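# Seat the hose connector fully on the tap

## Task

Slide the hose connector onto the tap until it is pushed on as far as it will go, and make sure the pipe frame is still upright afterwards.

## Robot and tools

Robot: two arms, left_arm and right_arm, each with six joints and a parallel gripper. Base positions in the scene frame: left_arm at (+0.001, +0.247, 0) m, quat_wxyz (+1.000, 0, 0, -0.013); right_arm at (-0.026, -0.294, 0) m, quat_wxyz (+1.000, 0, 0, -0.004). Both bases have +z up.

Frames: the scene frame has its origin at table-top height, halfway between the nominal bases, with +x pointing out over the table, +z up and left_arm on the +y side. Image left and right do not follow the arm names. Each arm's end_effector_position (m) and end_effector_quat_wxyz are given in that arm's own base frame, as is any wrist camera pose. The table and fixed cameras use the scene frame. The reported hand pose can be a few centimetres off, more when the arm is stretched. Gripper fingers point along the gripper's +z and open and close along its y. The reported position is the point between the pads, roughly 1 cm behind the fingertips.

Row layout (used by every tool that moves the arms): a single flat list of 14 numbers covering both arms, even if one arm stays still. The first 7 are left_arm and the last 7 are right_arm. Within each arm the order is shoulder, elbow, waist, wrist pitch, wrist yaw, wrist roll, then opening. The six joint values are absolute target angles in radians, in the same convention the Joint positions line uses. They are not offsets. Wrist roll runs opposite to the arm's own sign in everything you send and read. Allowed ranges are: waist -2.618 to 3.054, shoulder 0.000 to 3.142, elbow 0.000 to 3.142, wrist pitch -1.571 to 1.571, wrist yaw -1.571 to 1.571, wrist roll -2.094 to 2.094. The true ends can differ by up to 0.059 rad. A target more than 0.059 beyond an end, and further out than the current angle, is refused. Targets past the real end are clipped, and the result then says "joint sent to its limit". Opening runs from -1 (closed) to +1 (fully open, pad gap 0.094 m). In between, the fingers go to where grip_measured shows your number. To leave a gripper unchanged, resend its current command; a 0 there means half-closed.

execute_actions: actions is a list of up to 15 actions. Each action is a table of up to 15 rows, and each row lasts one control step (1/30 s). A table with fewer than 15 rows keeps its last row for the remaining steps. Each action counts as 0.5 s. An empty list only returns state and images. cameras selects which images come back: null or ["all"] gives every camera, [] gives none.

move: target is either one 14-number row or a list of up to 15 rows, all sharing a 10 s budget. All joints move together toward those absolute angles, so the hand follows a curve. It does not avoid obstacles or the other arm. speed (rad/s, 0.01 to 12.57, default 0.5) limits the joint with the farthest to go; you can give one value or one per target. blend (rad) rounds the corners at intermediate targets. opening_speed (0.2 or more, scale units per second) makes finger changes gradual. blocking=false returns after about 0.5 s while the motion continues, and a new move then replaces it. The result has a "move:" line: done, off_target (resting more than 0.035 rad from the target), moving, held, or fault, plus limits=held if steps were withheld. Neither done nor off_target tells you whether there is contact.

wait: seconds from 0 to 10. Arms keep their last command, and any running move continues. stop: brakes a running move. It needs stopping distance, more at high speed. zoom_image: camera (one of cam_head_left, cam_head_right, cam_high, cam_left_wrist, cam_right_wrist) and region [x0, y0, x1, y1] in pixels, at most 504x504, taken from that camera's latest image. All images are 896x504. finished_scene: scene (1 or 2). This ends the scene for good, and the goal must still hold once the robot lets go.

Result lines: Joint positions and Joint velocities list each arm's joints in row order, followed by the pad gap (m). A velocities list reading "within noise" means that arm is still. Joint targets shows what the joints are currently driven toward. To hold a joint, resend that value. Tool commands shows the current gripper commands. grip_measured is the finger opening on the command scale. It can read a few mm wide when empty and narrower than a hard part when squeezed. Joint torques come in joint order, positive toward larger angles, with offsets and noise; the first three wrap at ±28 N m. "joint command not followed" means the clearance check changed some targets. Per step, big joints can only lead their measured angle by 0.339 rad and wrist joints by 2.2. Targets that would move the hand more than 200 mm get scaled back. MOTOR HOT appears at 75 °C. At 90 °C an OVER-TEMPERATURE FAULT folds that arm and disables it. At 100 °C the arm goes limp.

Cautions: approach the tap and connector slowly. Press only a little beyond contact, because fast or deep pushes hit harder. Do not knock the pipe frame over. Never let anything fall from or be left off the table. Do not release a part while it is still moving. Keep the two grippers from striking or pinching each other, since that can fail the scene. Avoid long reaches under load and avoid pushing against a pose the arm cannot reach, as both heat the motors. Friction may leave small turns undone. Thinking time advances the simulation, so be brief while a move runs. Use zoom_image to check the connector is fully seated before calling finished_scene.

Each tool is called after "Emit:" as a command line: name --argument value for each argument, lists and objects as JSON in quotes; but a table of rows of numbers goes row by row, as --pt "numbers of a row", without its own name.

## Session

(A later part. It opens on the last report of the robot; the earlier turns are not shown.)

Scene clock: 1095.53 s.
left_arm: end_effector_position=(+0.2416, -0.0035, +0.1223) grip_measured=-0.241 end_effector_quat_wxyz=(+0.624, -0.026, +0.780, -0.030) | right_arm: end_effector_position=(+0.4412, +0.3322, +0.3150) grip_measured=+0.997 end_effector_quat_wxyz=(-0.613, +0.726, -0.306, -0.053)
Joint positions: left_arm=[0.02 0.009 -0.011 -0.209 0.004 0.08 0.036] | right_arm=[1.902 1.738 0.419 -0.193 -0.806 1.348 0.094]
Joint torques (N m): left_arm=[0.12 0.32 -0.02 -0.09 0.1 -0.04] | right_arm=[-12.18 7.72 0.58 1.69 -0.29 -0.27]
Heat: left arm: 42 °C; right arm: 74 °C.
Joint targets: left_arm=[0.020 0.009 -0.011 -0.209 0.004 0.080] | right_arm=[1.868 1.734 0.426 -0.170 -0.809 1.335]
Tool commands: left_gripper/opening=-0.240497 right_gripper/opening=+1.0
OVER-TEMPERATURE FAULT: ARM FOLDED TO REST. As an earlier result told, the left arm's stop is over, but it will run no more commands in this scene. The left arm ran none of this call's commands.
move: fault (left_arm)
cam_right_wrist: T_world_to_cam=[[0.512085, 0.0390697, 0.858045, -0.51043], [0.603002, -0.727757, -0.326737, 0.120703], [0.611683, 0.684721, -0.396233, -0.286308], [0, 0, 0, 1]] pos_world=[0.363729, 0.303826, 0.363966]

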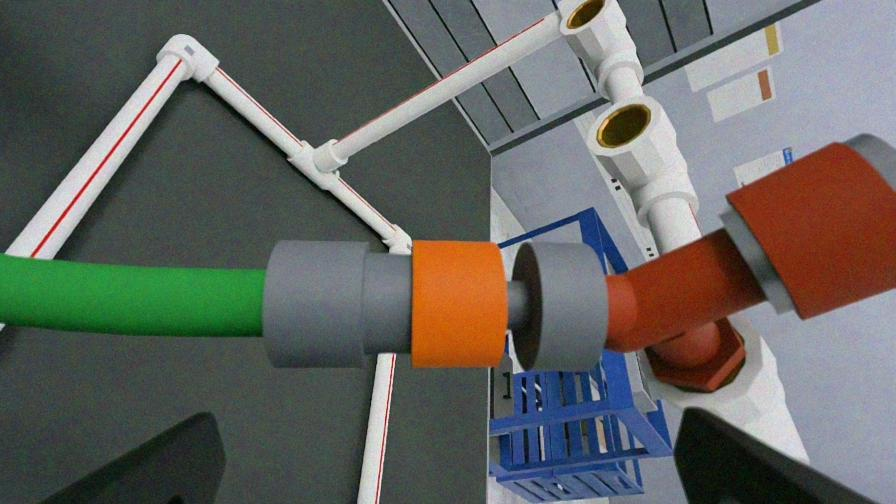

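Emit:
move --pt "0.020 0.009 -0.011 -0.209 0.004 0.080 -0.241 1.80 1.675 0.42 -0.17 -0.80 1.335 1.0" --pt "0.020 0.009 -0.011 -0.209 0.004 0.080 -0.241 1.28 0.66 0.42 0.36 -0.756 1.335 1.0" --speed 0.5 --cameras '["cam_head_left"]'

Emit:
wait --seconds 10 --cameras '[]'

Emit:
wait --seconds 10 --cameras '[]'

Emit:
wait --seconds 10 --cameras '[]'

Emit:
wait --seconds 10 --cameras '["cam_head_left"]'

Scene clock: 1113.77 s.
left_arm: end_effector_position=(+0.2416, -0.0035, +0.1223) grip_measured=-0.241 end_effector_quat_wxyz=(+0.624, -0.026, +0.780, -0.030) | right_arm: end_effector_position=(+0.2925, +0.2591, +0.2102) grip_measured=+0.997 end_effector_quat_wxyz=(-0.625, +0.717, -0.307, -0.019)
Joint positions: left_arm=[0.02 0.009 -0.011 -0.209 0.004 0.08 0.036] | right_arm=[1.303 0.662 0.419 0.337 -0.754 1.348 0.094]
Joint torques (N m): left_arm=[0.16 0.38 0.03 -0.09 0.12 -0.04] | right_arm=[-5.96 7.49 0.06 1.7 -0.24 -0.27]
Heat: left arm: 42 °C; right arm: 75 °C. Fold the right arm in close to its base, or ease its load, before you think long.
Joint targets: left_arm=[0.020 0.009 -0.011 -0.209 0.004 0.080] | right_arm=[1.280 0.660 0.420 0.360 -0.756 1.335]
Tool commands: left_gripper/opening=-0.240497 right_gripper/opening=+1.0
OVER-TEMPERATURE FAULT: ARM FOLDED TO REST. As an earlier result told, the left arm's stop is over, but it will run no more commands in this scene. The left arm ran none of this call's commands.
MOTOR HOT: the shoulder of the right arm reports 75 °C; the controller's stop level is 90 °C. To cool a motor, set the load down, stop pushing, or move to a pose that needs little force.
move: fault (left_arm)

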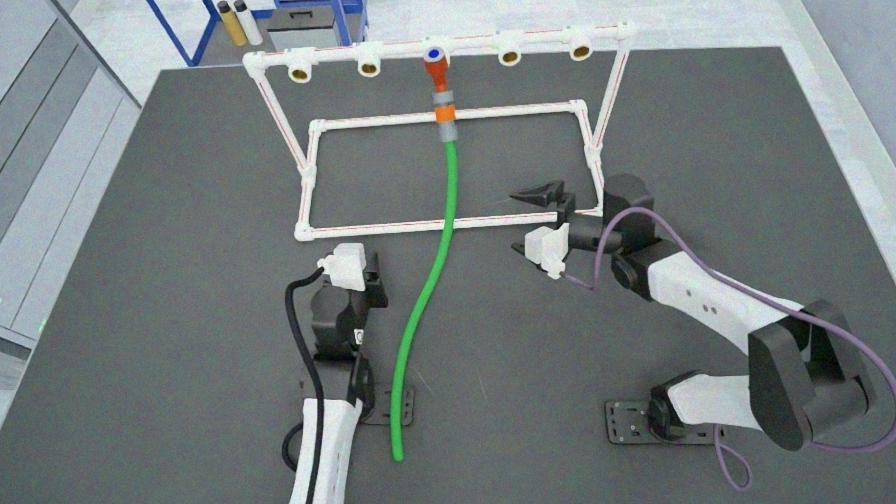

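Scene clock: 1123.77 s.
left_arm: end_effector_position=(+0.2416, -0.0035, +0.1223) grip_measured=-0.241 end_effector_quat_wxyz=(+0.624, -0.026, +0.780, -0.030) | right_arm: end_effector_position=(+0.2926, +0.2591, +0.2103) grip_measured=+0.997 end_effector_quat_wxyz=(-0.625, +0.717, -0.307, -0.018)
Joint positions: left_arm=[0.02 0.009 -0.011 -0.209 0.004 0.08 0.036] | right_arm=[1.303 0.662 0.419 0.338 -0.754 1.348 0.094]
Joint torques (N m): left_arm=[0.16 0.36 0.01 -0.07 0.11 -0.03] | right_arm=[-6 7.49 0.06 1.72 -0.24 -0.27]
Heat: left arm: 41 °C; right arm: 70 °C.
Joint targets: left_arm=[0.020 0.009 -0.011 -0.209 0.004 0.080] | right_arm=[1.280 0.660 0.420 0.360 -0.756 1.335]
Tool commands: left_gripper/opening=-0.240497 right_gripper/opening=+1.0
OVER-TEMPERATURE FAULT: ARM FOLDED TO REST. As an earlier result told, the left arm's stop is over, but it will run no more commands in this scene.
MOTOR HOT: cleared for the motors of the right arm.
wait: 10.00 s; at rest by 0.17 s

Scene clock: 1133.77 s.
left_arm: end_effector_position=(+0.2416, -0.0035, +0.1223) grip_measured=-0.241 end_effector_quat_wxyz=(+0.624, -0.026, +0.780, -0.030) | right_arm: end_effector_position=(+0.2926, +0.2591, +0.2103) grip_measured=+0.997 end_effector_quat_wxyz=(-0.625, +0.717, -0.307, -0.018)
Joint positions: left_arm=[0.02 0.009 -0.011 -0.209 0.004 0.08 0.036] | right_arm=[1.303 0.662 0.419 0.338 -0.754 1.348 0.094]
Joint torques (N m): left_arm=[0.2 0.34 0.02 -0.08 0.1 -0.03] | right_arm=[-5.97 7.47 0.05 1.71 -0.24 -0.27]
Heat: left arm: 41 °C; right arm: 66 °C.
Joint targets: left_arm=[0.020 0.009 -0.011 -0.209 0.004 0.080] | right_arm=[1.280 0.660 0.420 0.360 -0.756 1.335]
Tool commands: left_gripper/opening=-0.240497 right_gripper/opening=+1.0
OVER-TEMPERATURE FAULT: ARM FOLDED TO REST. As an earlier result told, the left arm's stop is over, but it will run no more commands in this scene.
wait: 10.00 s; at rest by 0.17 s

Scene clock: 1143.77 s.
left_arm: end_effector_position=(+0.2416, -0.0035, +0.1223) grip_measured=-0.241 end_effector_quat_wxyz=(+0.624, -0.026, +0.780, -0.030) | right_arm: end_effector_position=(+0.2926, +0.2591, +0.2103) grip_measured=+0.997 end_effector_quat_wxyz=(-0.625, +0.717, -0.307, -0.018)
Joint positions: left_arm=[0.02 0.009 -0.011 -0.209 0.004 0.08 0.036] | right_arm=[1.303 0.662 0.419 0.338 -0.754 1.348 0.094]
Joint torques (N m): left_arm=[0.12 0.35 -0.01 -0.1 0.09 -0.04] | right_arm=[-6.01 7.46 0.05 1.72 -0.24 -0.27]
Heat: left arm: 41 °C; right arm: 63 °C.
Joint targets: left_arm=[0.020 0.009 -0.011 -0.209 0.004 0.080] | right_arm=[1.280 0.660 0.420 0.360 -0.756 1.335]
Tool commands: left_gripper/opening=-0.240497 right_gripper/opening=+1.0
OVER-TEMPERATURE FAULT: ARM FOLDED TO REST. As an earlier result told, the left arm's stop is over, but it will run no more commands in this scene.
wait: 10.00 s; at rest by 0.17 s

Scene clock: 1153.77 s.
left_arm: end_effector_position=(+0.2416, -0.0035, +0.1223) grip_measured=-0.241 end_effector_quat_wxyz=(+0.624, -0.026, +0.780, -0.030) | right_arm: end_effector_position=(+0.2926, +0.2591, +0.2103) grip_measured=+0.997 end_effector_quat_wxyz=(-0.625, +0.717, -0.307, -0.018)
Joint positions: left_arm=[0.02 0.009 -0.011 -0.209 0.004 0.08 0.036] | right_arm=[1.303 0.662 0.419 0.338 -0.754 1.348 0.094]
Joint torques (N m): left_arm=[0.17 0.34 -0.01 -0.09 0.11 -0.03] | right_arm=[-5.98 7.47 0.08 1.72 -0.24 -0.27]
Heat: left arm: 41 °C; right arm: 61 °C.
Joint targets: left_arm=[0.020 0.009 -0.011 -0.209 0.004 0.080] | right_arm=[1.280 0.660 0.420 0.360 -0.756 1.335]
Tool commands: left_gripper/opening=-0.240497 right_gripper/opening=+1.0
OVER-TEMPERATURE FAULT: ARM FOLDED TO REST. As an earlier result told, the left arm's stop is over, but it will run no more commands in this scene.
wait: 10.00 s; at rest by 0.17 s

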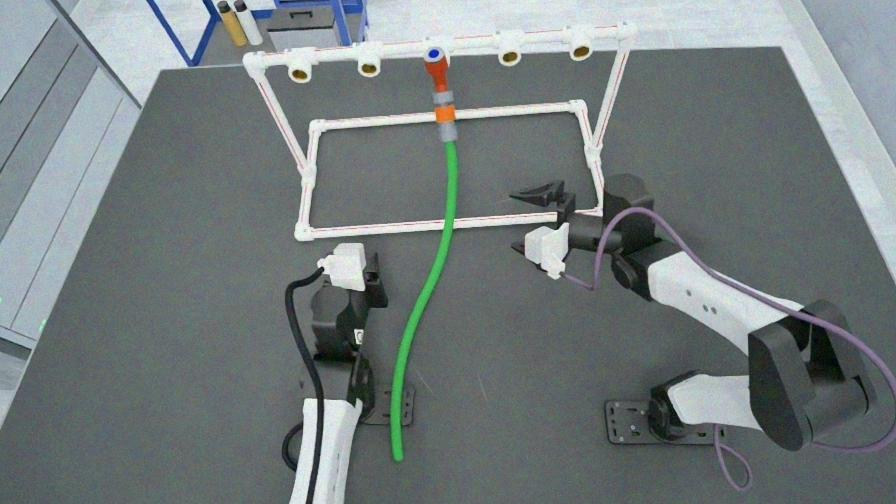

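Emit:
move --target '[0.020,0.009,-0.011,-0.209,0.004,0.080,-0.241,1.836,1.712,0.42,-0.18,-0.816,1.335,1.0]' --speed 0.5 --cameras '["cam_right_wrist"]'

Scene clock: 1158.43 s.
left_arm: end_effector_position=(+0.2416, -0.0035, +0.1223) grip_measured=-0.241 end_effector_quat_wxyz=(+0.624, -0.026, +0.780, -0.030) | right_arm: end_effector_position=(+0.4275, +0.3244, +0.3278) grip_measured=+0.997 end_effector_quat_wxyz=(-0.619, +0.723, -0.304, -0.042)
Joint positions: left_arm=[0.02 0.009 -0.011 -0.209 0.004 0.08 0.036] | right_arm=[1.829 1.679 0.419 -0.183 -0.793 1.348 0.094]
Joint torques (N m): left_arm=[0.1 0.32 -0.02 -0.09 0.1 -0.03] | right_arm=[-8.09 11.51 0.05 1.49 -0.53 -0.27]
Heat: left arm: 41 °C; right arm: 60 °C.
Joint targets: left_arm=[0.020 0.009 -0.011 -0.209 0.004 0.080] | right_arm=[1.836 1.712 0.420 -0.180 -0.816 1.335]
Tool commands: left_gripper/opening=-0.240497 right_gripper/opening=+1.0
OVER-TEMPERATURE FAULT: ARM FOLDED TO REST. As an earlier result told, the left arm's stop is over, but it will run no more commands in this scene. The left arm ran none of this call's commands.
move: fault (left_arm)
cam_right_wrist: T_world_to_cam=[[0.492894, 0.027932, 0.869641, -0.506015], [0.601047, -0.733615, -0.317098, 0.127025], [0.629125, 0.678991, -0.378383, -0.278945], [0, 0, 0, 1]] pos_world=[0.348554, 0.296723, 0.374783]

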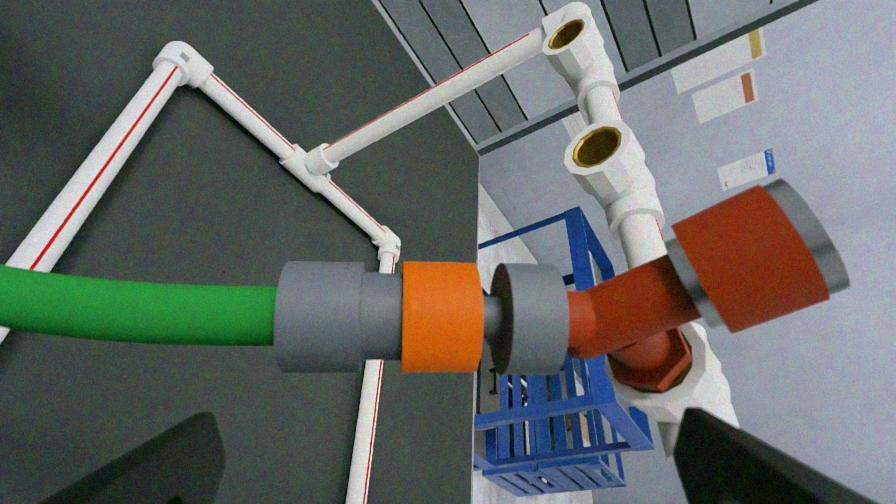

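Emit:
move --target '[0.020,0.009,-0.011,-0.209,0.004,0.080,-0.241,1.834,1.648,0.436,-0.12,-0.773,1.335,1.0]' --speed 0.2 --cameras '["cam_right_wrist"]'

Scene clock: 1170.73 s.
left_arm: end_effector_position=(+0.2416, -0.0035, +0.1223) grip_measured=-0.241 end_effector_quat_wxyz=(+0.624, -0.026, +0.780, -0.030) | right_arm: end_effector_position=(+0.4285, +0.3283, +0.3222) grip_measured=+0.997 end_effector_quat_wxyz=(-0.621, +0.722, -0.303, -0.033)
Joint positions: left_arm=[0.02 0.009 -0.011 -0.209 0.004 0.08 0.036] | right_arm=[1.829 1.651 0.43 -0.143 -0.771 1.348 0.094]
Joint torques (N m): left_arm=[0.1 0.29 -0.01 -0.08 0.11 -0.04] | right_arm=[-8.28 7.88 0.53 1.72 -0.26 -0.27]
Heat: left arm: 41 °C; right arm: 61 °C.
Joint targets: left_arm=[0.020 0.009 -0.011 -0.209 0.004 0.080] | right_arm=[1.834 1.648 0.436 -0.120 -0.773 1.335]
Tool commands: left_gripper/opening=-0.240497 right_gripper/opening=+1.0
OVER-TEMPERATURE FAULT: ARM FOLDED TO REST. As an earlier result told, the left arm's stop is over, but it will run no more commands in this scene. The left arm ran none of this call's commands.
move: fault (left_arm)
cam_right_wrist: T_world_to_cam=[[0.480542, 0.0243546, 0.876634, -0.497568], [0.598286, -0.739971, -0.307403, 0.127586], [0.641197, 0.672197, -0.370158, -0.289933], [0, 0, 0, 1]] pos_world=[0.348674, 0.30142, 0.368084]

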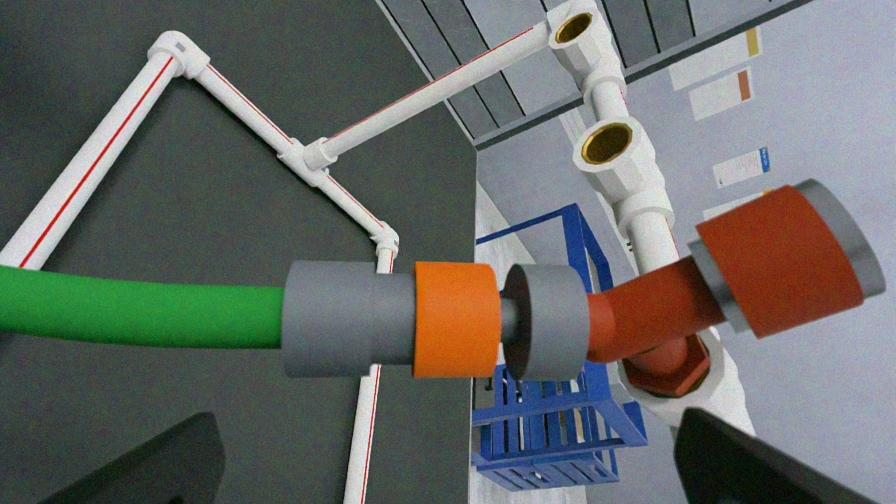

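Emit:
move --target '[0.020,0.009,-0.011,-0.209,0.004,0.080,-0.241,1.868,1.746,0.412,-0.206,-0.86,1.313,1.0]' --speed 0.2 --cameras '["cam_right_wrist"]'

Scene clock: 1183.47 s.
left_arm: end_effector_position=(+0.2416, -0.0035, +0.1223) grip_measured=-0.241 end_effector_quat_wxyz=(+0.624, -0.026, +0.780, -0.030) | right_arm: end_effector_position=(+0.4270, +0.3295, +0.3244) grip_measured=+0.997 end_effector_quat_wxyz=(-0.615, +0.724, -0.305, -0.071)
Joint positions: left_arm=[0.02 0.009 -0.011 -0.209 0.004 0.08 0.036] | right_arm=[1.861 1.715 0.419 -0.209 -0.836 1.326 0.094]
Joint torques (N m): left_arm=[0.17 0.29 -0.02 -0.09 0.11 -0.05] | right_arm=[-8.31 11.23 -0.61 1.49 -0.53 -0.26]
Heat: left arm: 40 °C; right arm: 62 °C.
Joint targets: left_arm=[0.020 0.009 -0.011 -0.209 0.004 0.080] | right_arm=[1.868 1.746 0.412 -0.206 -0.860 1.313]
Tool commands: left_gripper/opening=-0.240497 right_gripper/opening=+1.0
OVER-TEMPERATURE FAULT: ARM FOLDED TO REST. As an earlier result told, the left arm's stop is over, but it will run no more commands in this scene. The left arm ran none of this call's commands.
move: fault (left_arm)
cam_right_wrist: T_world_to_cam=[[0.53091, 0.0367794, 0.84663, -0.514627], [0.611205, -0.708645, -0.352493, 0.128958], [0.586995, 0.704606, -0.398706, -0.267264], [0, 0, 0, 1]] pos_world=[0.351283, 0.298629, 0.374596]

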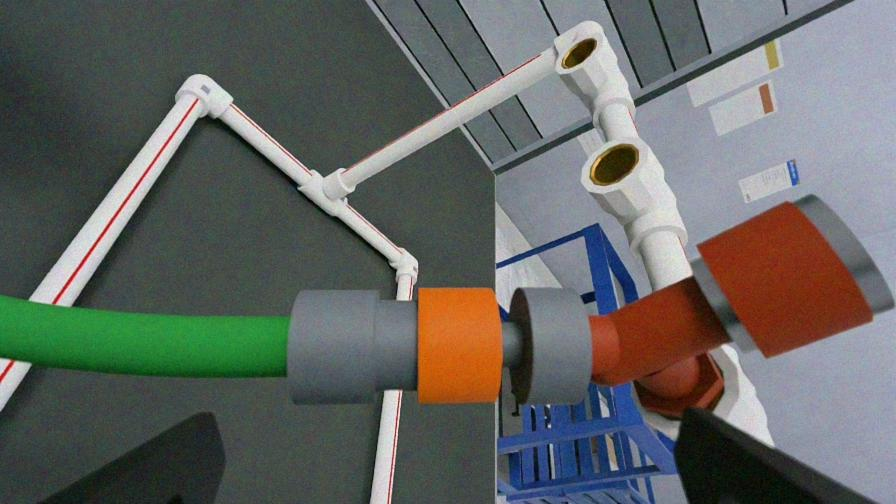

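Emit:
move --target '[0.020,0.009,-0.011,-0.209,0.004,0.080,-0.241,1.908,1.776,0.449,-0.175,-0.805,1.302,1.0]' --speed 0.12 --cameras '["cam_right_wrist"]'

Scene clock: 1190.13 s.
left_arm: end_effector_position=(+0.2416, -0.0035, +0.1223) grip_measured=-0.241 end_effector_quat_wxyz=(+0.624, -0.026, +0.780, -0.030) | right_arm: end_effector_position=(+0.4332, +0.3430, +0.3158) grip_measured=+0.997 end_effector_quat_wxyz=(-0.611, +0.725, -0.310, -0.069)
Joint positions: left_arm=[0.02 0.009 -0.011 -0.209 0.004 0.08 0.036] | right_arm=[1.902 1.743 0.444 -0.198 -0.803 1.316 0.094]
Joint torques (N m): left_arm=[0.09 0.36 -0.03 -0.11 0.09 -0.04] | right_arm=[-8.8 11.49 0.4 1.68 -0.29 -0.28]
Heat: left arm: 40 °C; right arm: 63 °C.
Joint targets: left_arm=[0.020 0.009 -0.011 -0.209 0.004 0.080] | right_arm=[1.908 1.776 0.449 -0.175 -0.805 1.302]
Tool commands: left_gripper/opening=-0.240497 right_gripper/opening=+1.0
OVER-TEMPERATURE FAULT: ARM FOLDED TO REST. As an earlier result told, the left arm's stop is over, but it will run no more commands in this scene. The left arm ran none of this call's commands.
move: fault (left_arm)
cam_right_wrist: T_world_to_cam=[[0.537238, 0.0396446, 0.842498, -0.513597], [0.602945, -0.716535, -0.350764, 0.137417], [0.589774, 0.696424, -0.408853, -0.279145], [0, 0, 0, 1]] pos_world=[0.357701, 0.313228, 0.366776]

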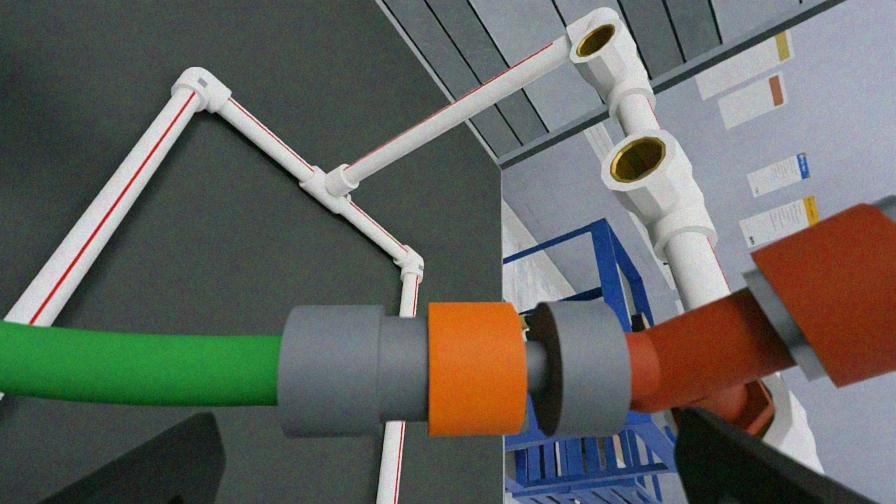

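Emit:
move --target '[0.020,0.009,-0.011,-0.209,0.004,0.080,-0.241,1.925,1.800,0.460,-0.178,-0.794,1.297,1.0]' --speed 0.1 --cameras '["cam_right_wrist","cam_head_left"]'

Scene clock: 1194.10 s.
left_arm: end_effector_position=(+0.2416, -0.0035, +0.1223) grip_measured=-0.241 end_effector_quat_wxyz=(+0.624, -0.026, +0.780, -0.030) | right_arm: end_effector_position=(+0.4356, +0.3482, +0.3175) grip_measured=+0.997 end_effector_quat_wxyz=(-0.613, +0.724, -0.310, -0.067)
Joint positions: left_arm=[0.02 0.009 -0.011 -0.209 0.004 0.08 0.036] | right_arm=[1.918 1.766 0.453 -0.197 -0.792 1.311 0.094]
Joint torques (N m): left_arm=[0.13 0.31 -0.02 -0.09 0.1 -0.03] | right_arm=[-8.83 11.55 0.58 1.66 -0.25 -0.28]
Heat: left arm: 40 °C; right arm: 62 °C.
Joint targets: left_arm=[0.020 0.009 -0.011 -0.209 0.004 0.080] | right_arm=[1.925 1.800 0.460 -0.178 -0.794 1.297]
Tool commands: left_gripper/opening=-0.240497 right_gripper/opening=+1.0
OVER-TEMPERATURE FAULT: ARM FOLDED TO REST. As an earlier result told, the left arm's stop is over, but it will run no more commands in this scene. The left arm ran none of this call's commands.
move: fault (left_arm)
cam_right_wrist: T_world_to_cam=[[0.533168, 0.0369099, 0.845204, -0.514697], [0.60296, -0.717368, -0.34903, 0.140024], [0.59344, 0.695716, -0.404733, -0.286154], [0, 0, 0, 1]] pos_world=[0.359806, 0.318528, 0.368081]
Images, in order (width x height): cam_head_left 896x504, cam_right_wrist 896x504.

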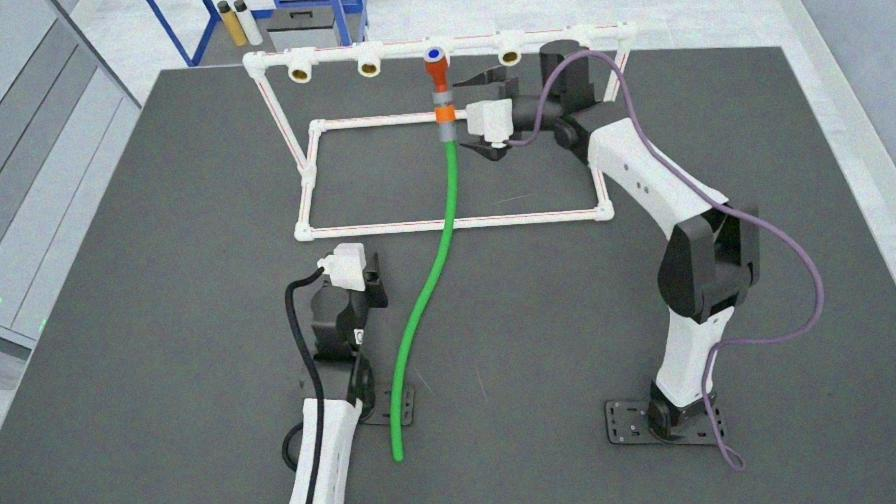

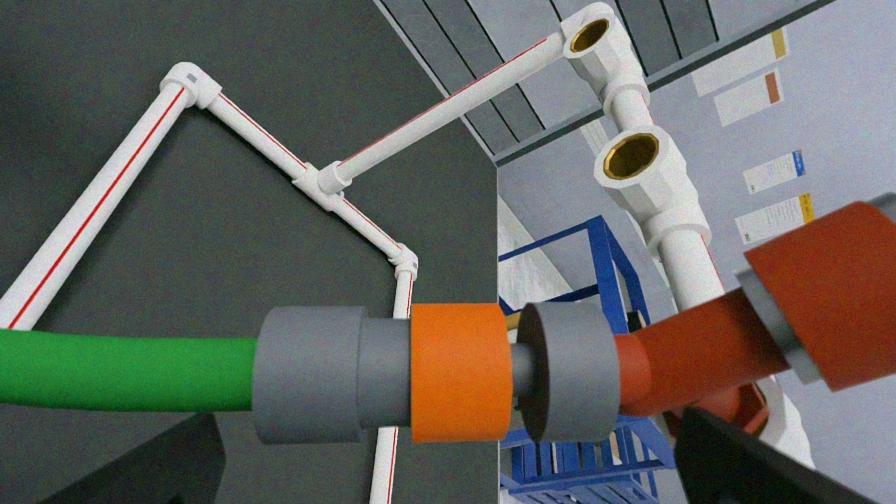

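Emit:
move --target '[0.020,0.009,-0.011,-0.209,0.004,0.080,-0.241,1.868,1.748,0.466,-0.165,-0.784,1.297,1.0]' --speed 0.1 --cameras '["cam_right_wrist"]'

Scene clock: 1202.73 s.
left_arm: end_effector_position=(+0.2416, -0.0035, +0.1223) grip_measured=-0.241 end_effector_quat_wxyz=(+0.624, -0.026, +0.780, -0.030) | right_arm: end_effector_position=(+0.4341, +0.3496, +0.3156) grip_measured=+0.997 end_effector_quat_wxyz=(-0.612, +0.724, -0.311, -0.065)
Joint positions: left_arm=[0.02 0.009 -0.011 -0.209 0.004 0.08 0.036] | right_arm=[1.912 1.752 0.459 -0.188 -0.782 1.31 0.094]
Joint torques (N m): left_arm=[0.17 0.36 -0.09 -0.09 0.11 -0.02] | right_arm=[-13.08 7.72 0.62 1.71 -0.28 -0.27]
Heat: left arm: 40 °C; right arm: 64 °C.
Joint targets: left_arm=[0.020 0.009 -0.011 -0.209 0.004 0.080] | right_arm=[1.868 1.748 0.466 -0.165 -0.784 1.297]
Tool commands: left_gripper/opening=-0.240497 right_gripper/opening=+1.0
OVER-TEMPERATURE FAULT: ARM FOLDED TO REST. As an earlier result told, the left arm's stop is over, but it will run no more commands in this scene. The left arm ran none of this call's commands.
move: fault (left_arm), off_target (right_arm); right_arm: the shoulder is farthest, 0.044 rad from its target
cam_right_wrist: T_world_to_cam=[[0.532348, 0.0371673, 0.84571, -0.512221], [0.600653, -0.720559, -0.346425, 0.142493], [0.596508, 0.692397, -0.405912, -0.286707], [0, 0, 0, 1]] pos_world=[0.358114, 0.320227, 0.366176]

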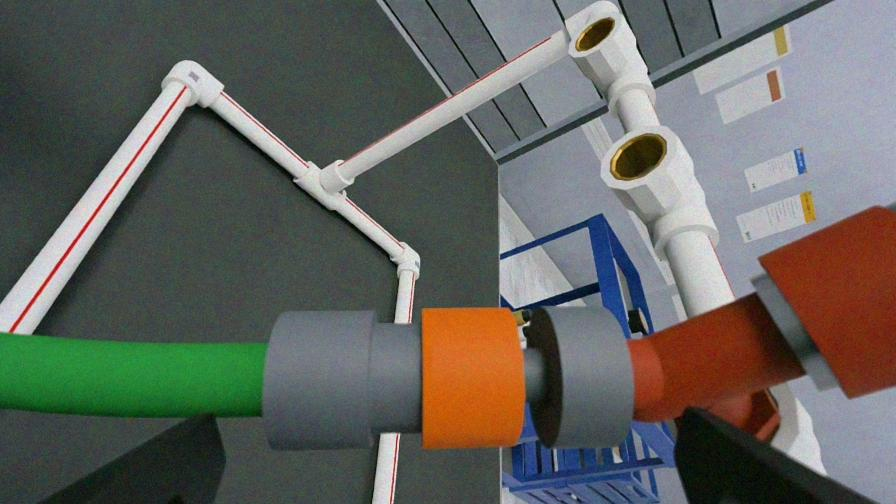

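Emit:
move --target '[0.020,0.009,-0.011,-0.209,0.004,0.080,-0.241,1.89,1.765,0.463,-0.17,-0.784,1.30,0.78]' --speed 0.1 --opening_speed 0.2 --cameras '["cam_right_wrist","cam_head_left"]'

Emit:
zoom_image --camera "cam_head_left" --region '[400, 60, 520, 180]'

Scene clock: 1206.83 s.
left_arm: end_effector_position=(+0.2416, -0.0035, +0.1223) grip_measured=-0.241 end_effector_quat_wxyz=(+0.624, -0.026, +0.780, -0.030) | right_arm: end_effector_position=(+0.4341, +0.3495, +0.3163) grip_measured=+0.783 end_effector_quat_wxyz=(-0.613, +0.724, -0.310, -0.064)
Joint positions: left_arm=[0.02 0.009 -0.011 -0.209 0.004 0.08 0.036] | right_arm=[1.911 1.752 0.459 -0.188 -0.781 1.31 0.084]
Joint torques (N m): left_arm=[0.16 0.35 -0.05 -0.09 0.1 -0.04] | right_arm=[-11.21 9.47 0.34 1.65 -0.28 -0.24]
Heat: left arm: 40 °C; right arm: 66 °C.
Joint targets: left_arm=[0.020 0.009 -0.011 -0.209 0.004 0.080] | right_arm=[1.890 1.765 0.463 -0.170 -0.784 1.300]
Tool commands: left_gripper/opening=-0.240497 right_gripper/opening=+0.78
OVER-TEMPERATURE FAULT: ARM FOLDED TO REST. As an earlier result told, the left arm's stop is over, but it will run no more commands in this scene. The left arm ran none of this call's commands.
move: fault (left_arm)
cam_right_wrist: T_world_to_cam=[[0.530847, 0.0362166, 0.846693, -0.512055], [0.600712, -0.720814, -0.345793, 0.142542], [0.597785, 0.692182, -0.404398, -0.287259], [0, 0, 0, 1]] pos_world=[0.357915, 0.320127, 0.366677]
Images, in order (width x height): cam_head_left 896x504, cam_right_wrist 896x504.

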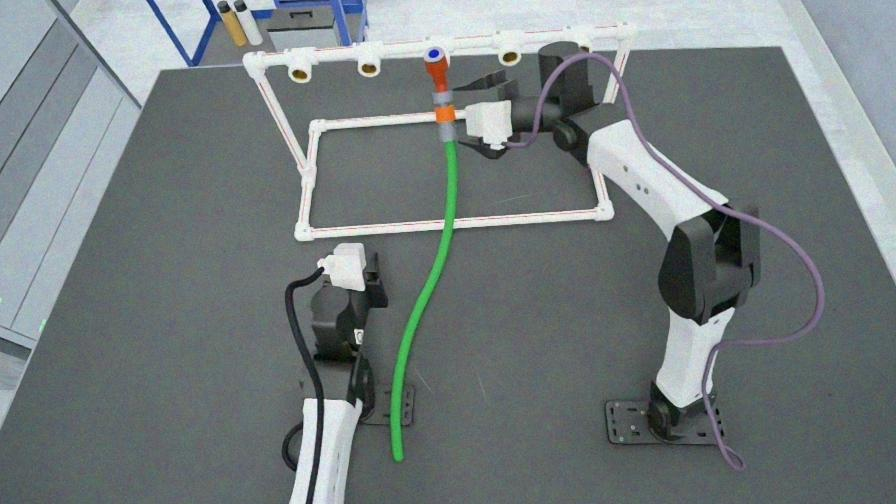

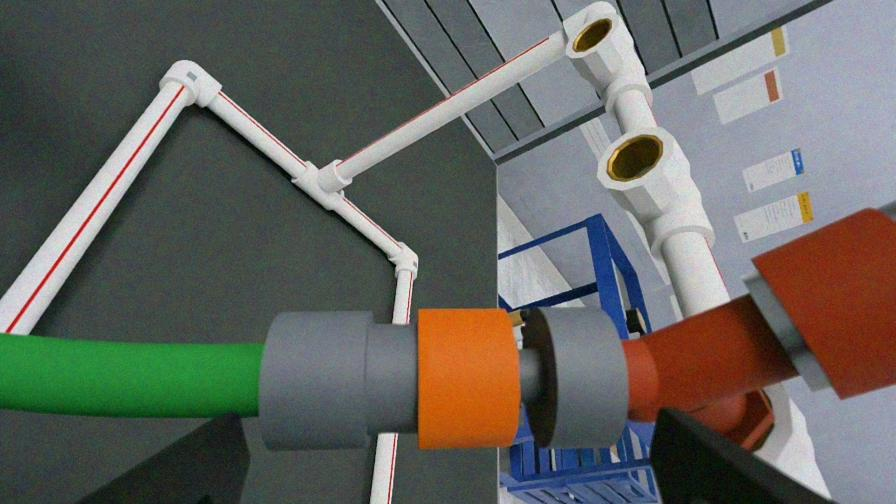

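Scaled by 4.200 (camera's finer frame: 1280x720).

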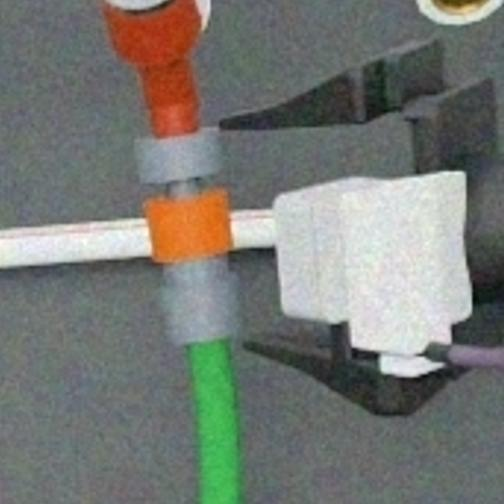

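Emit:
move --pt "0.020 0.009 -0.011 -0.209 0.004 0.080 -0.241 1.89 1.765 0.463 -0.17 -0.784 1.30 0.95" --pt "0.020 0.009 -0.011 -0.209 0.004 0.080 -0.241 1.933 1.802 0.475 -0.17 -0.773 1.295 0.95" --speed 0.1 --cameras '["cam_right_wrist","cam_head_left"]'

Emit:
zoom_image --camera "cam_head_left" --region '[400, 60, 520, 180]'

Scene clock: 1223.20 s.
left_arm: end_effector_position=(+0.2416, -0.0035, +0.1223) grip_measured=-0.241 end_effector_quat_wxyz=(+0.624, -0.026, +0.780, -0.030) | right_arm: end_effector_position=(+0.4358, +0.3550, +0.3148) grip_measured=+0.947 end_effector_quat_wxyz=(-0.612, +0.725, -0.310, -0.064)
Joint positions: left_arm=[0.02 0.009 -0.011 -0.209 0.004 0.08 0.036] | right_arm=[1.927 1.769 0.469 -0.188 -0.771 1.309 0.091]
Joint torques (N m): left_arm=[0.2 0.29 -0.01 -0.1 0.1 -0.03] | right_arm=[-8.98 11.49 0.55 1.64 -0.28 -0.26]
Heat: left arm: 40 °C; right arm: 70 °C.
Joint targets: left_arm=[0.020 0.009 -0.011 -0.209 0.004 0.080] | right_arm=[1.933 1.802 0.475 -0.170 -0.773 1.295]
Tool commands: left_gripper/opening=-0.240497 right_gripper/opening=+0.95
OVER-TEMPERATURE FAULT: ARM FOLDED TO REST. As an earlier result told, the left arm's stop is over, but it will run no more commands in this scene. The left arm ran none of this call's commands.
move: fault (left_arm)
cam_right_wrist: T_world_to_cam=[[0.52984, 0.0383009, 0.847232, -0.512351], [0.601133, -0.721649, -0.343311, 0.144384], [0.598255, 0.691199, -0.405382, -0.292259], [0, 0, 0, 1]] pos_world=[0.359515, 0.325827, 0.365172]
Images, in order (width x height): cam_head_left 896x504, cam_right_wrist 896x504.

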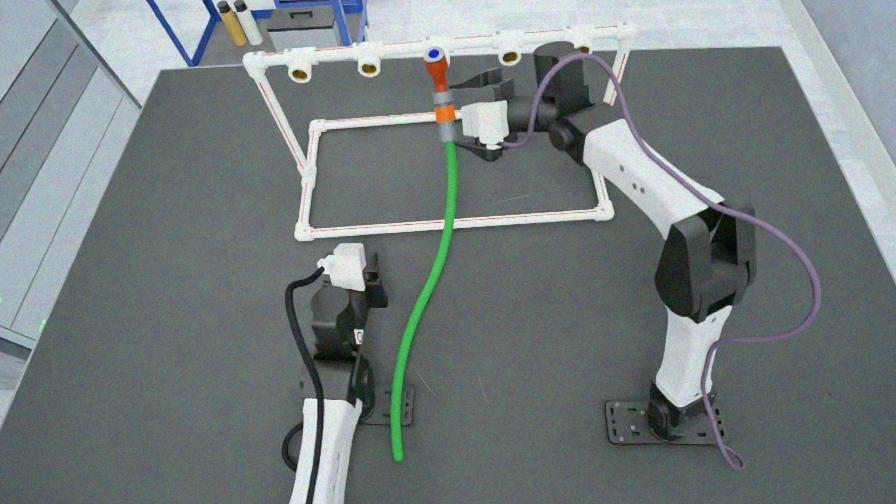

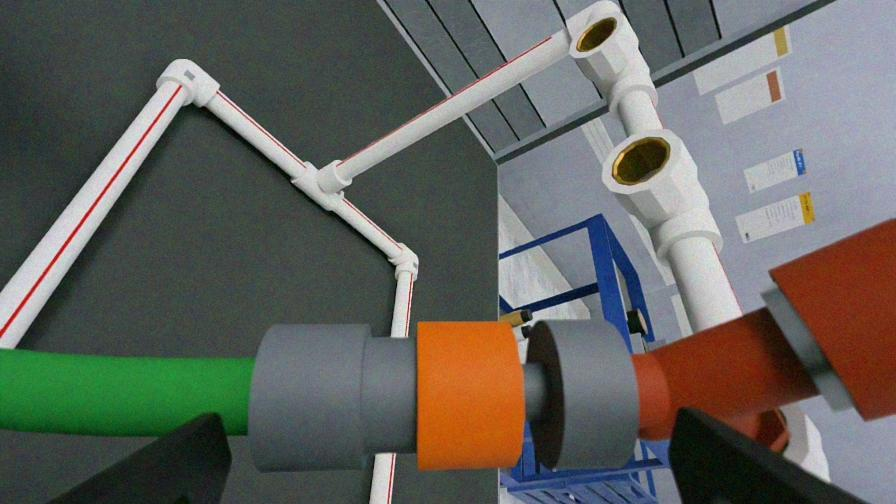

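Scaled by 4.200 (camera's finer frame: 1280x720).

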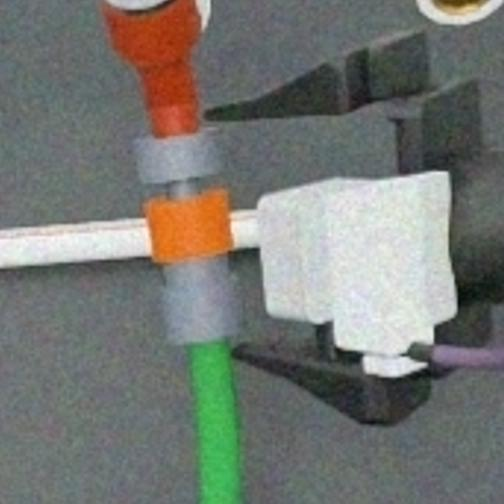

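Emit:
move --target '[0.020,0.009,-0.011,-0.209,0.004,0.080,-0.241,1.917,1.785,0.473,-0.18,-0.773,1.30,0.72]' --speed 0.1 --opening_speed 0.2 --cameras '["cam_right_wrist","cam_head_left"]'

Emit:
zoom_image --camera "cam_head_left" --region '[400, 60, 520, 180]'

Scene clock: 1227.97 s.
left_arm: end_effector_position=(+0.2416, -0.0035, +0.1223) grip_measured=-0.241 end_effector_quat_wxyz=(+0.624, -0.026, +0.780, -0.030) | right_arm: end_effector_position=(+0.4358, +0.3549, +0.3146) grip_measured=+0.723 end_effector_quat_wxyz=(-0.612, +0.725, -0.311, -0.064)
Joint positions: left_arm=[0.02 0.009 -0.011 -0.209 0.004 0.08 0.036] | right_arm=[1.927 1.769 0.469 -0.188 -0.77 1.308 0.081]
Joint torques (N m): left_arm=[0.12 0.31 0.01 -0.1 0.1 -0.05] | right_arm=[-10.37 9.77 0.34 1.57 -0.28 -0.22]
Heat: left arm: 40 °C; right arm: 69 °C.
Joint targets: left_arm=[0.020 0.009 -0.011 -0.209 0.004 0.080] | right_arm=[1.917 1.785 0.473 -0.180 -0.773 1.300]
Tool commands: left_gripper/opening=-0.240497 right_gripper/opening=+0.72
OVER-TEMPERATURE FAULT: ARM FOLDED TO REST. As an earlier result told, the left arm's stop is over, but it will run no more commands in this scene. The left arm ran none of this call's commands.
move: fault (left_arm)
cam_right_wrist: T_world_to_cam=[[0.530653, 0.0382854, 0.846724, -0.512421], [0.60021, -0.722327, -0.343499, 0.14491], [0.598461, 0.690491, -0.406285, -0.291875], [0, 0, 0, 1]] pos_world=[0.359617, 0.325827, 0.365071]
Images, in order (width x height): cam_head_left 896x504, cam_right_wrist 896x504.

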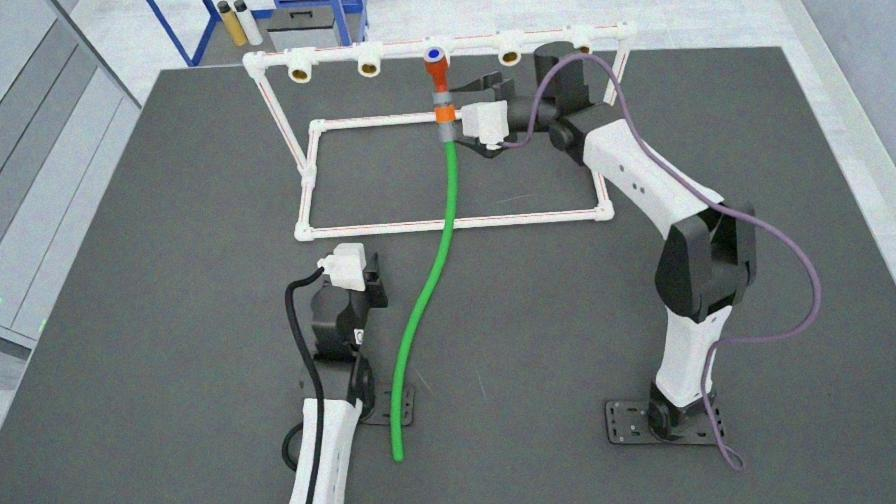

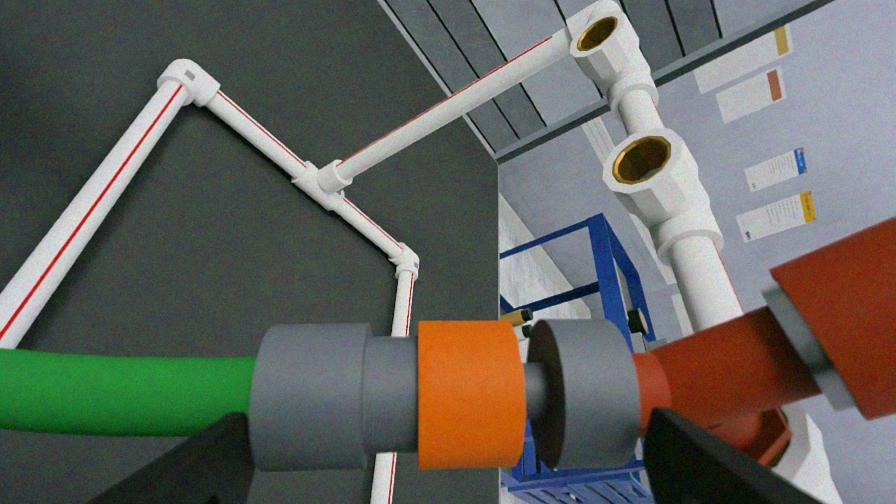

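Scaled by 4.200 (camera's finer frame: 1280x720).

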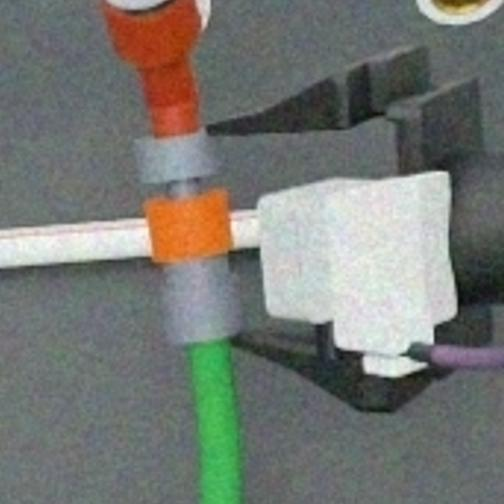

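Emit:
move --target '[0.020,0.009,-0.011,-0.209,0.004,0.080,-0.241,1.917,1.785,0.473,-0.18,-0.773,1.30,0.66]' --speed 0.1 --opening_speed 0.2 --cameras '["cam_right_wrist","cam_head_left"]'

Emit:
zoom_image --camera "cam_head_left" --region '[400, 60, 520, 180]'

Scene clock: 1230.67 s.
left_arm: end_effector_position=(+0.2416, -0.0035, +0.1223) grip_measured=-0.241 end_effector_quat_wxyz=(+0.624, -0.026, +0.780, -0.030) | right_arm: end_effector_position=(+0.4355, +0.3547, +0.3134) grip_measured=+0.663 end_effector_quat_wxyz=(-0.610, +0.725, -0.312, -0.065)
Joint positions: left_arm=[0.02 0.009 -0.011 -0.209 0.004 0.08 0.036] | right_arm=[1.927 1.769 0.469 -0.194 -0.77 1.308 0.078]
Joint torques (N m): left_arm=[0.13 0.32 -0.02 -0.09 0.1 -0.03] | right_arm=[-10.37 9.78 0.35 1.61 -0.28 -0.21]
Heat: left arm: 40 °C; right arm: 69 °C.
Joint targets: left_arm=[0.020 0.009 -0.011 -0.209 0.004 0.080] | right_arm=[1.917 1.785 0.473 -0.180 -0.773 1.300]
Tool commands: left_gripper/opening=-0.240497 right_gripper/opening=+0.66
OVER-TEMPERATURE FAULT: ARM FOLDED TO REST. As an earlier result told, the left arm's stop is over, but it will run no more commands in this scene. The left arm ran none of this call's commands.
move: fault (left_arm)
cam_right_wrist: T_world_to_cam=[[0.535277, 0.0405819, 0.843701, -0.513074], [0.5983, -0.723294, -0.344795, 0.146128], [0.596251, 0.689347, -0.411443, -0.288987], [0, 0, 0, 1]] pos_world=[0.359518, 0.325727, 0.364364]
Images, in order (width x height): cam_head_left 896x504, cam_right_wrist 896x504.

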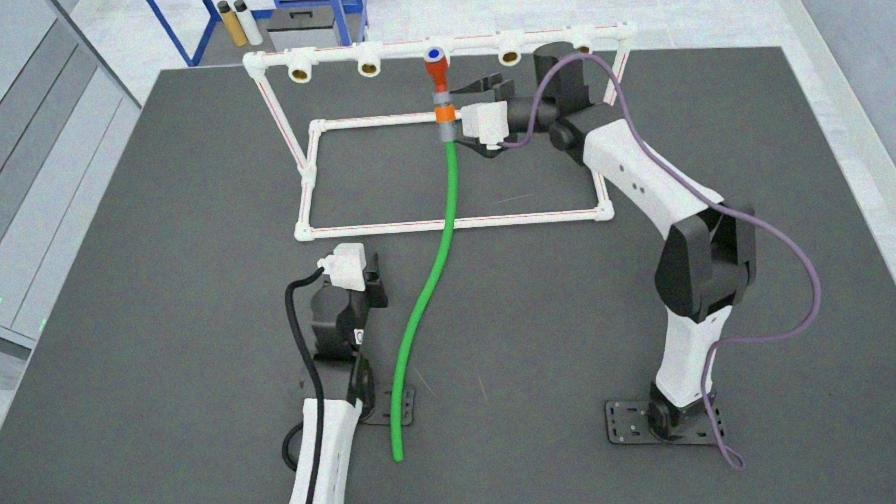

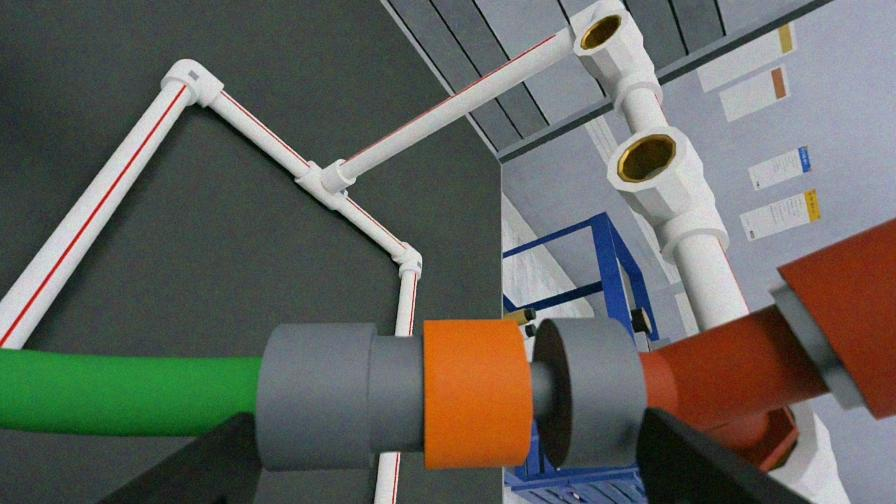

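Scaled by 4.200 (camera's finer frame: 1280x720).

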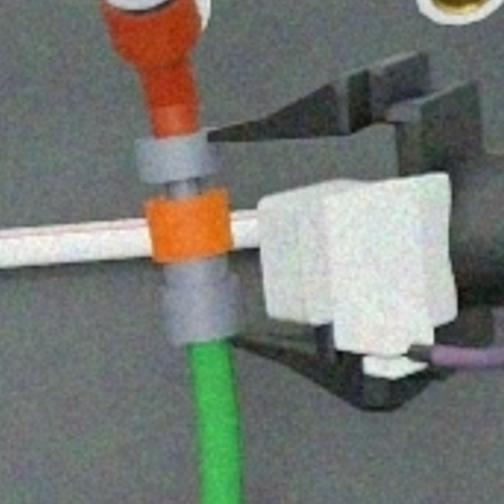

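Emit:
move --target '[0.020,0.009,-0.011,-0.209,0.004,0.080,-0.241,1.917,1.785,0.473,-0.18,-0.773,1.30,0.60]' --speed 0.1 --opening_speed 0.2 --cameras '["cam_right_wrist","cam_head_left"]'

Emit:
zoom_image --camera "cam_head_left" --region '[400, 60, 520, 180]'

Emit:
zoom_image --camera "cam_right_wrist" --region '[200, 290, 700, 504]'

Scene clock: 1236.10 s.
left_arm: end_effector_position=(+0.2416, -0.0035, +0.1223) grip_measured=-0.241 end_effector_quat_wxyz=(+0.624, -0.026, +0.780, -0.030) | right_arm: end_effector_position=(+0.4351, +0.3545, +0.3124) grip_measured=+0.603 end_effector_quat_wxyz=(-0.608, +0.726, -0.314, -0.067)
Joint positions: left_arm=[0.02 0.009 -0.011 -0.209 0.004 0.08 0.036] | right_arm=[1.927 1.769 0.469 -0.2 -0.77 1.308 0.075]
Joint torques (N m): left_arm=[0.13 0.36 -0.08 -0.08 0.1 -0.04] | right_arm=[-10.39 9.76 0.34 1.67 -0.28 -0.21]
Heat: left arm: 39 °C; right arm: 69 °C.
Joint targets: left_arm=[0.020 0.009 -0.011 -0.209 0.004 0.080] | right_arm=[1.917 1.785 0.473 -0.180 -0.773 1.300]
Tool commands: left_gripper/opening=-0.240497 right_gripper/opening=+0.6
OVER-TEMPERATURE FAULT: ARM FOLDED TO REST. As an earlier result told, the left arm's stop is over, but it will run no more commands in this scene. The left arm ran none of this call's commands.
move: fault (left_arm)
cam_right_wrist: T_world_to_cam=[[0.539539, 0.0427305, 0.840875, -0.513797], [0.596567, -0.724158, -0.345982, 0.147349], [0.594143, 0.688309, -0.416203, -0.286308], [0, 0, 0, 1]] pos_world=[0.359418, 0.325727, 0.363857]
Images, in order (width x height): cam_head_left 896x504, cam_right_wrist 896x504.

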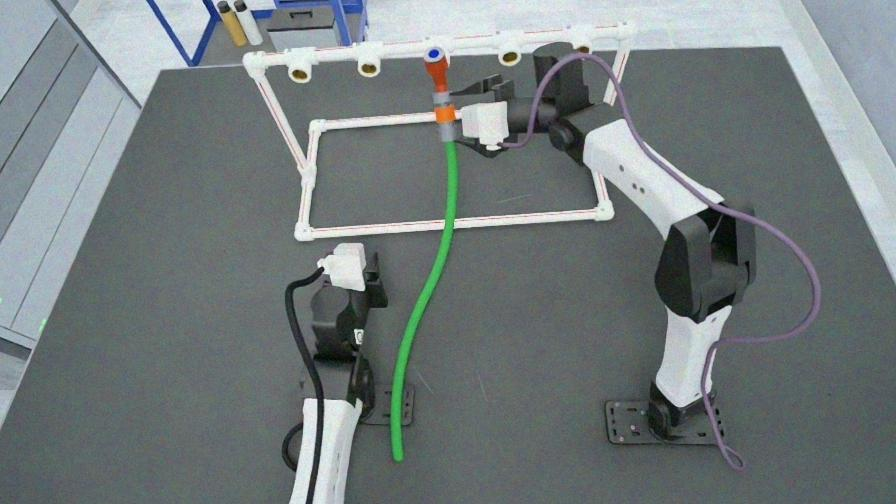

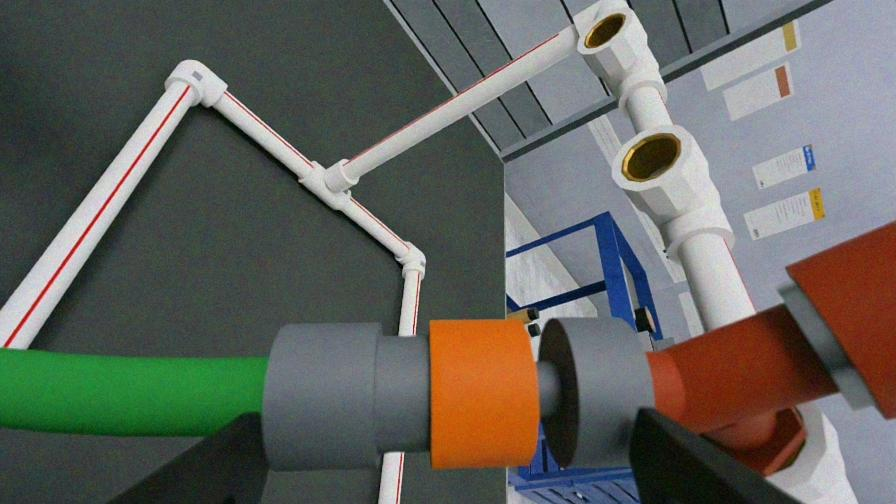

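Scaled by 4.200 (camera's finer frame: 1280x720).

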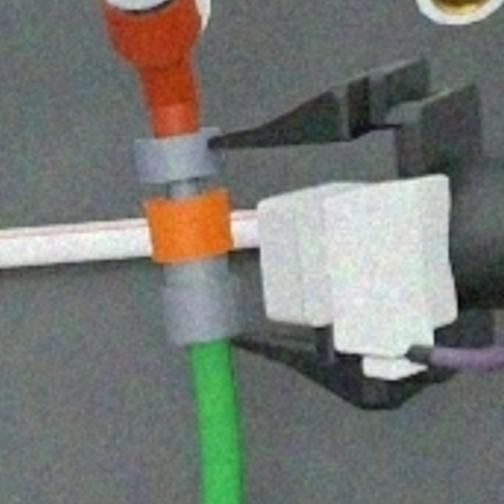

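Scaled by 1.008 (camera's finer frame: 1280x720).

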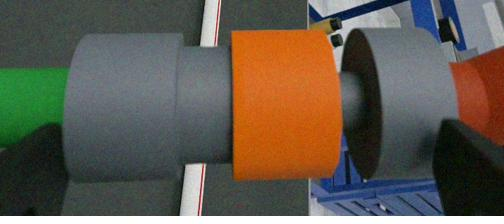

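Emit:
zoom_image --camera "cam_head_left" --region '[430, 80, 480, 155]'

Emit:
zoom_image --camera "cam_high" --region '[380, 60, 560, 200]'

Scaled by 6.720 (camera's finer frame: 1280x720).

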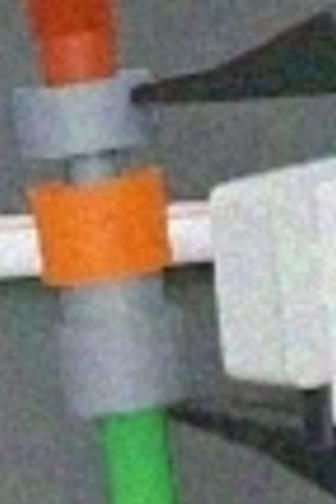

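This scene's latest camera images include none from cam_high. They are from: cam_head_left, cam_right_wrist. cam_high's image comes with the result of a call that names it in "cameras".


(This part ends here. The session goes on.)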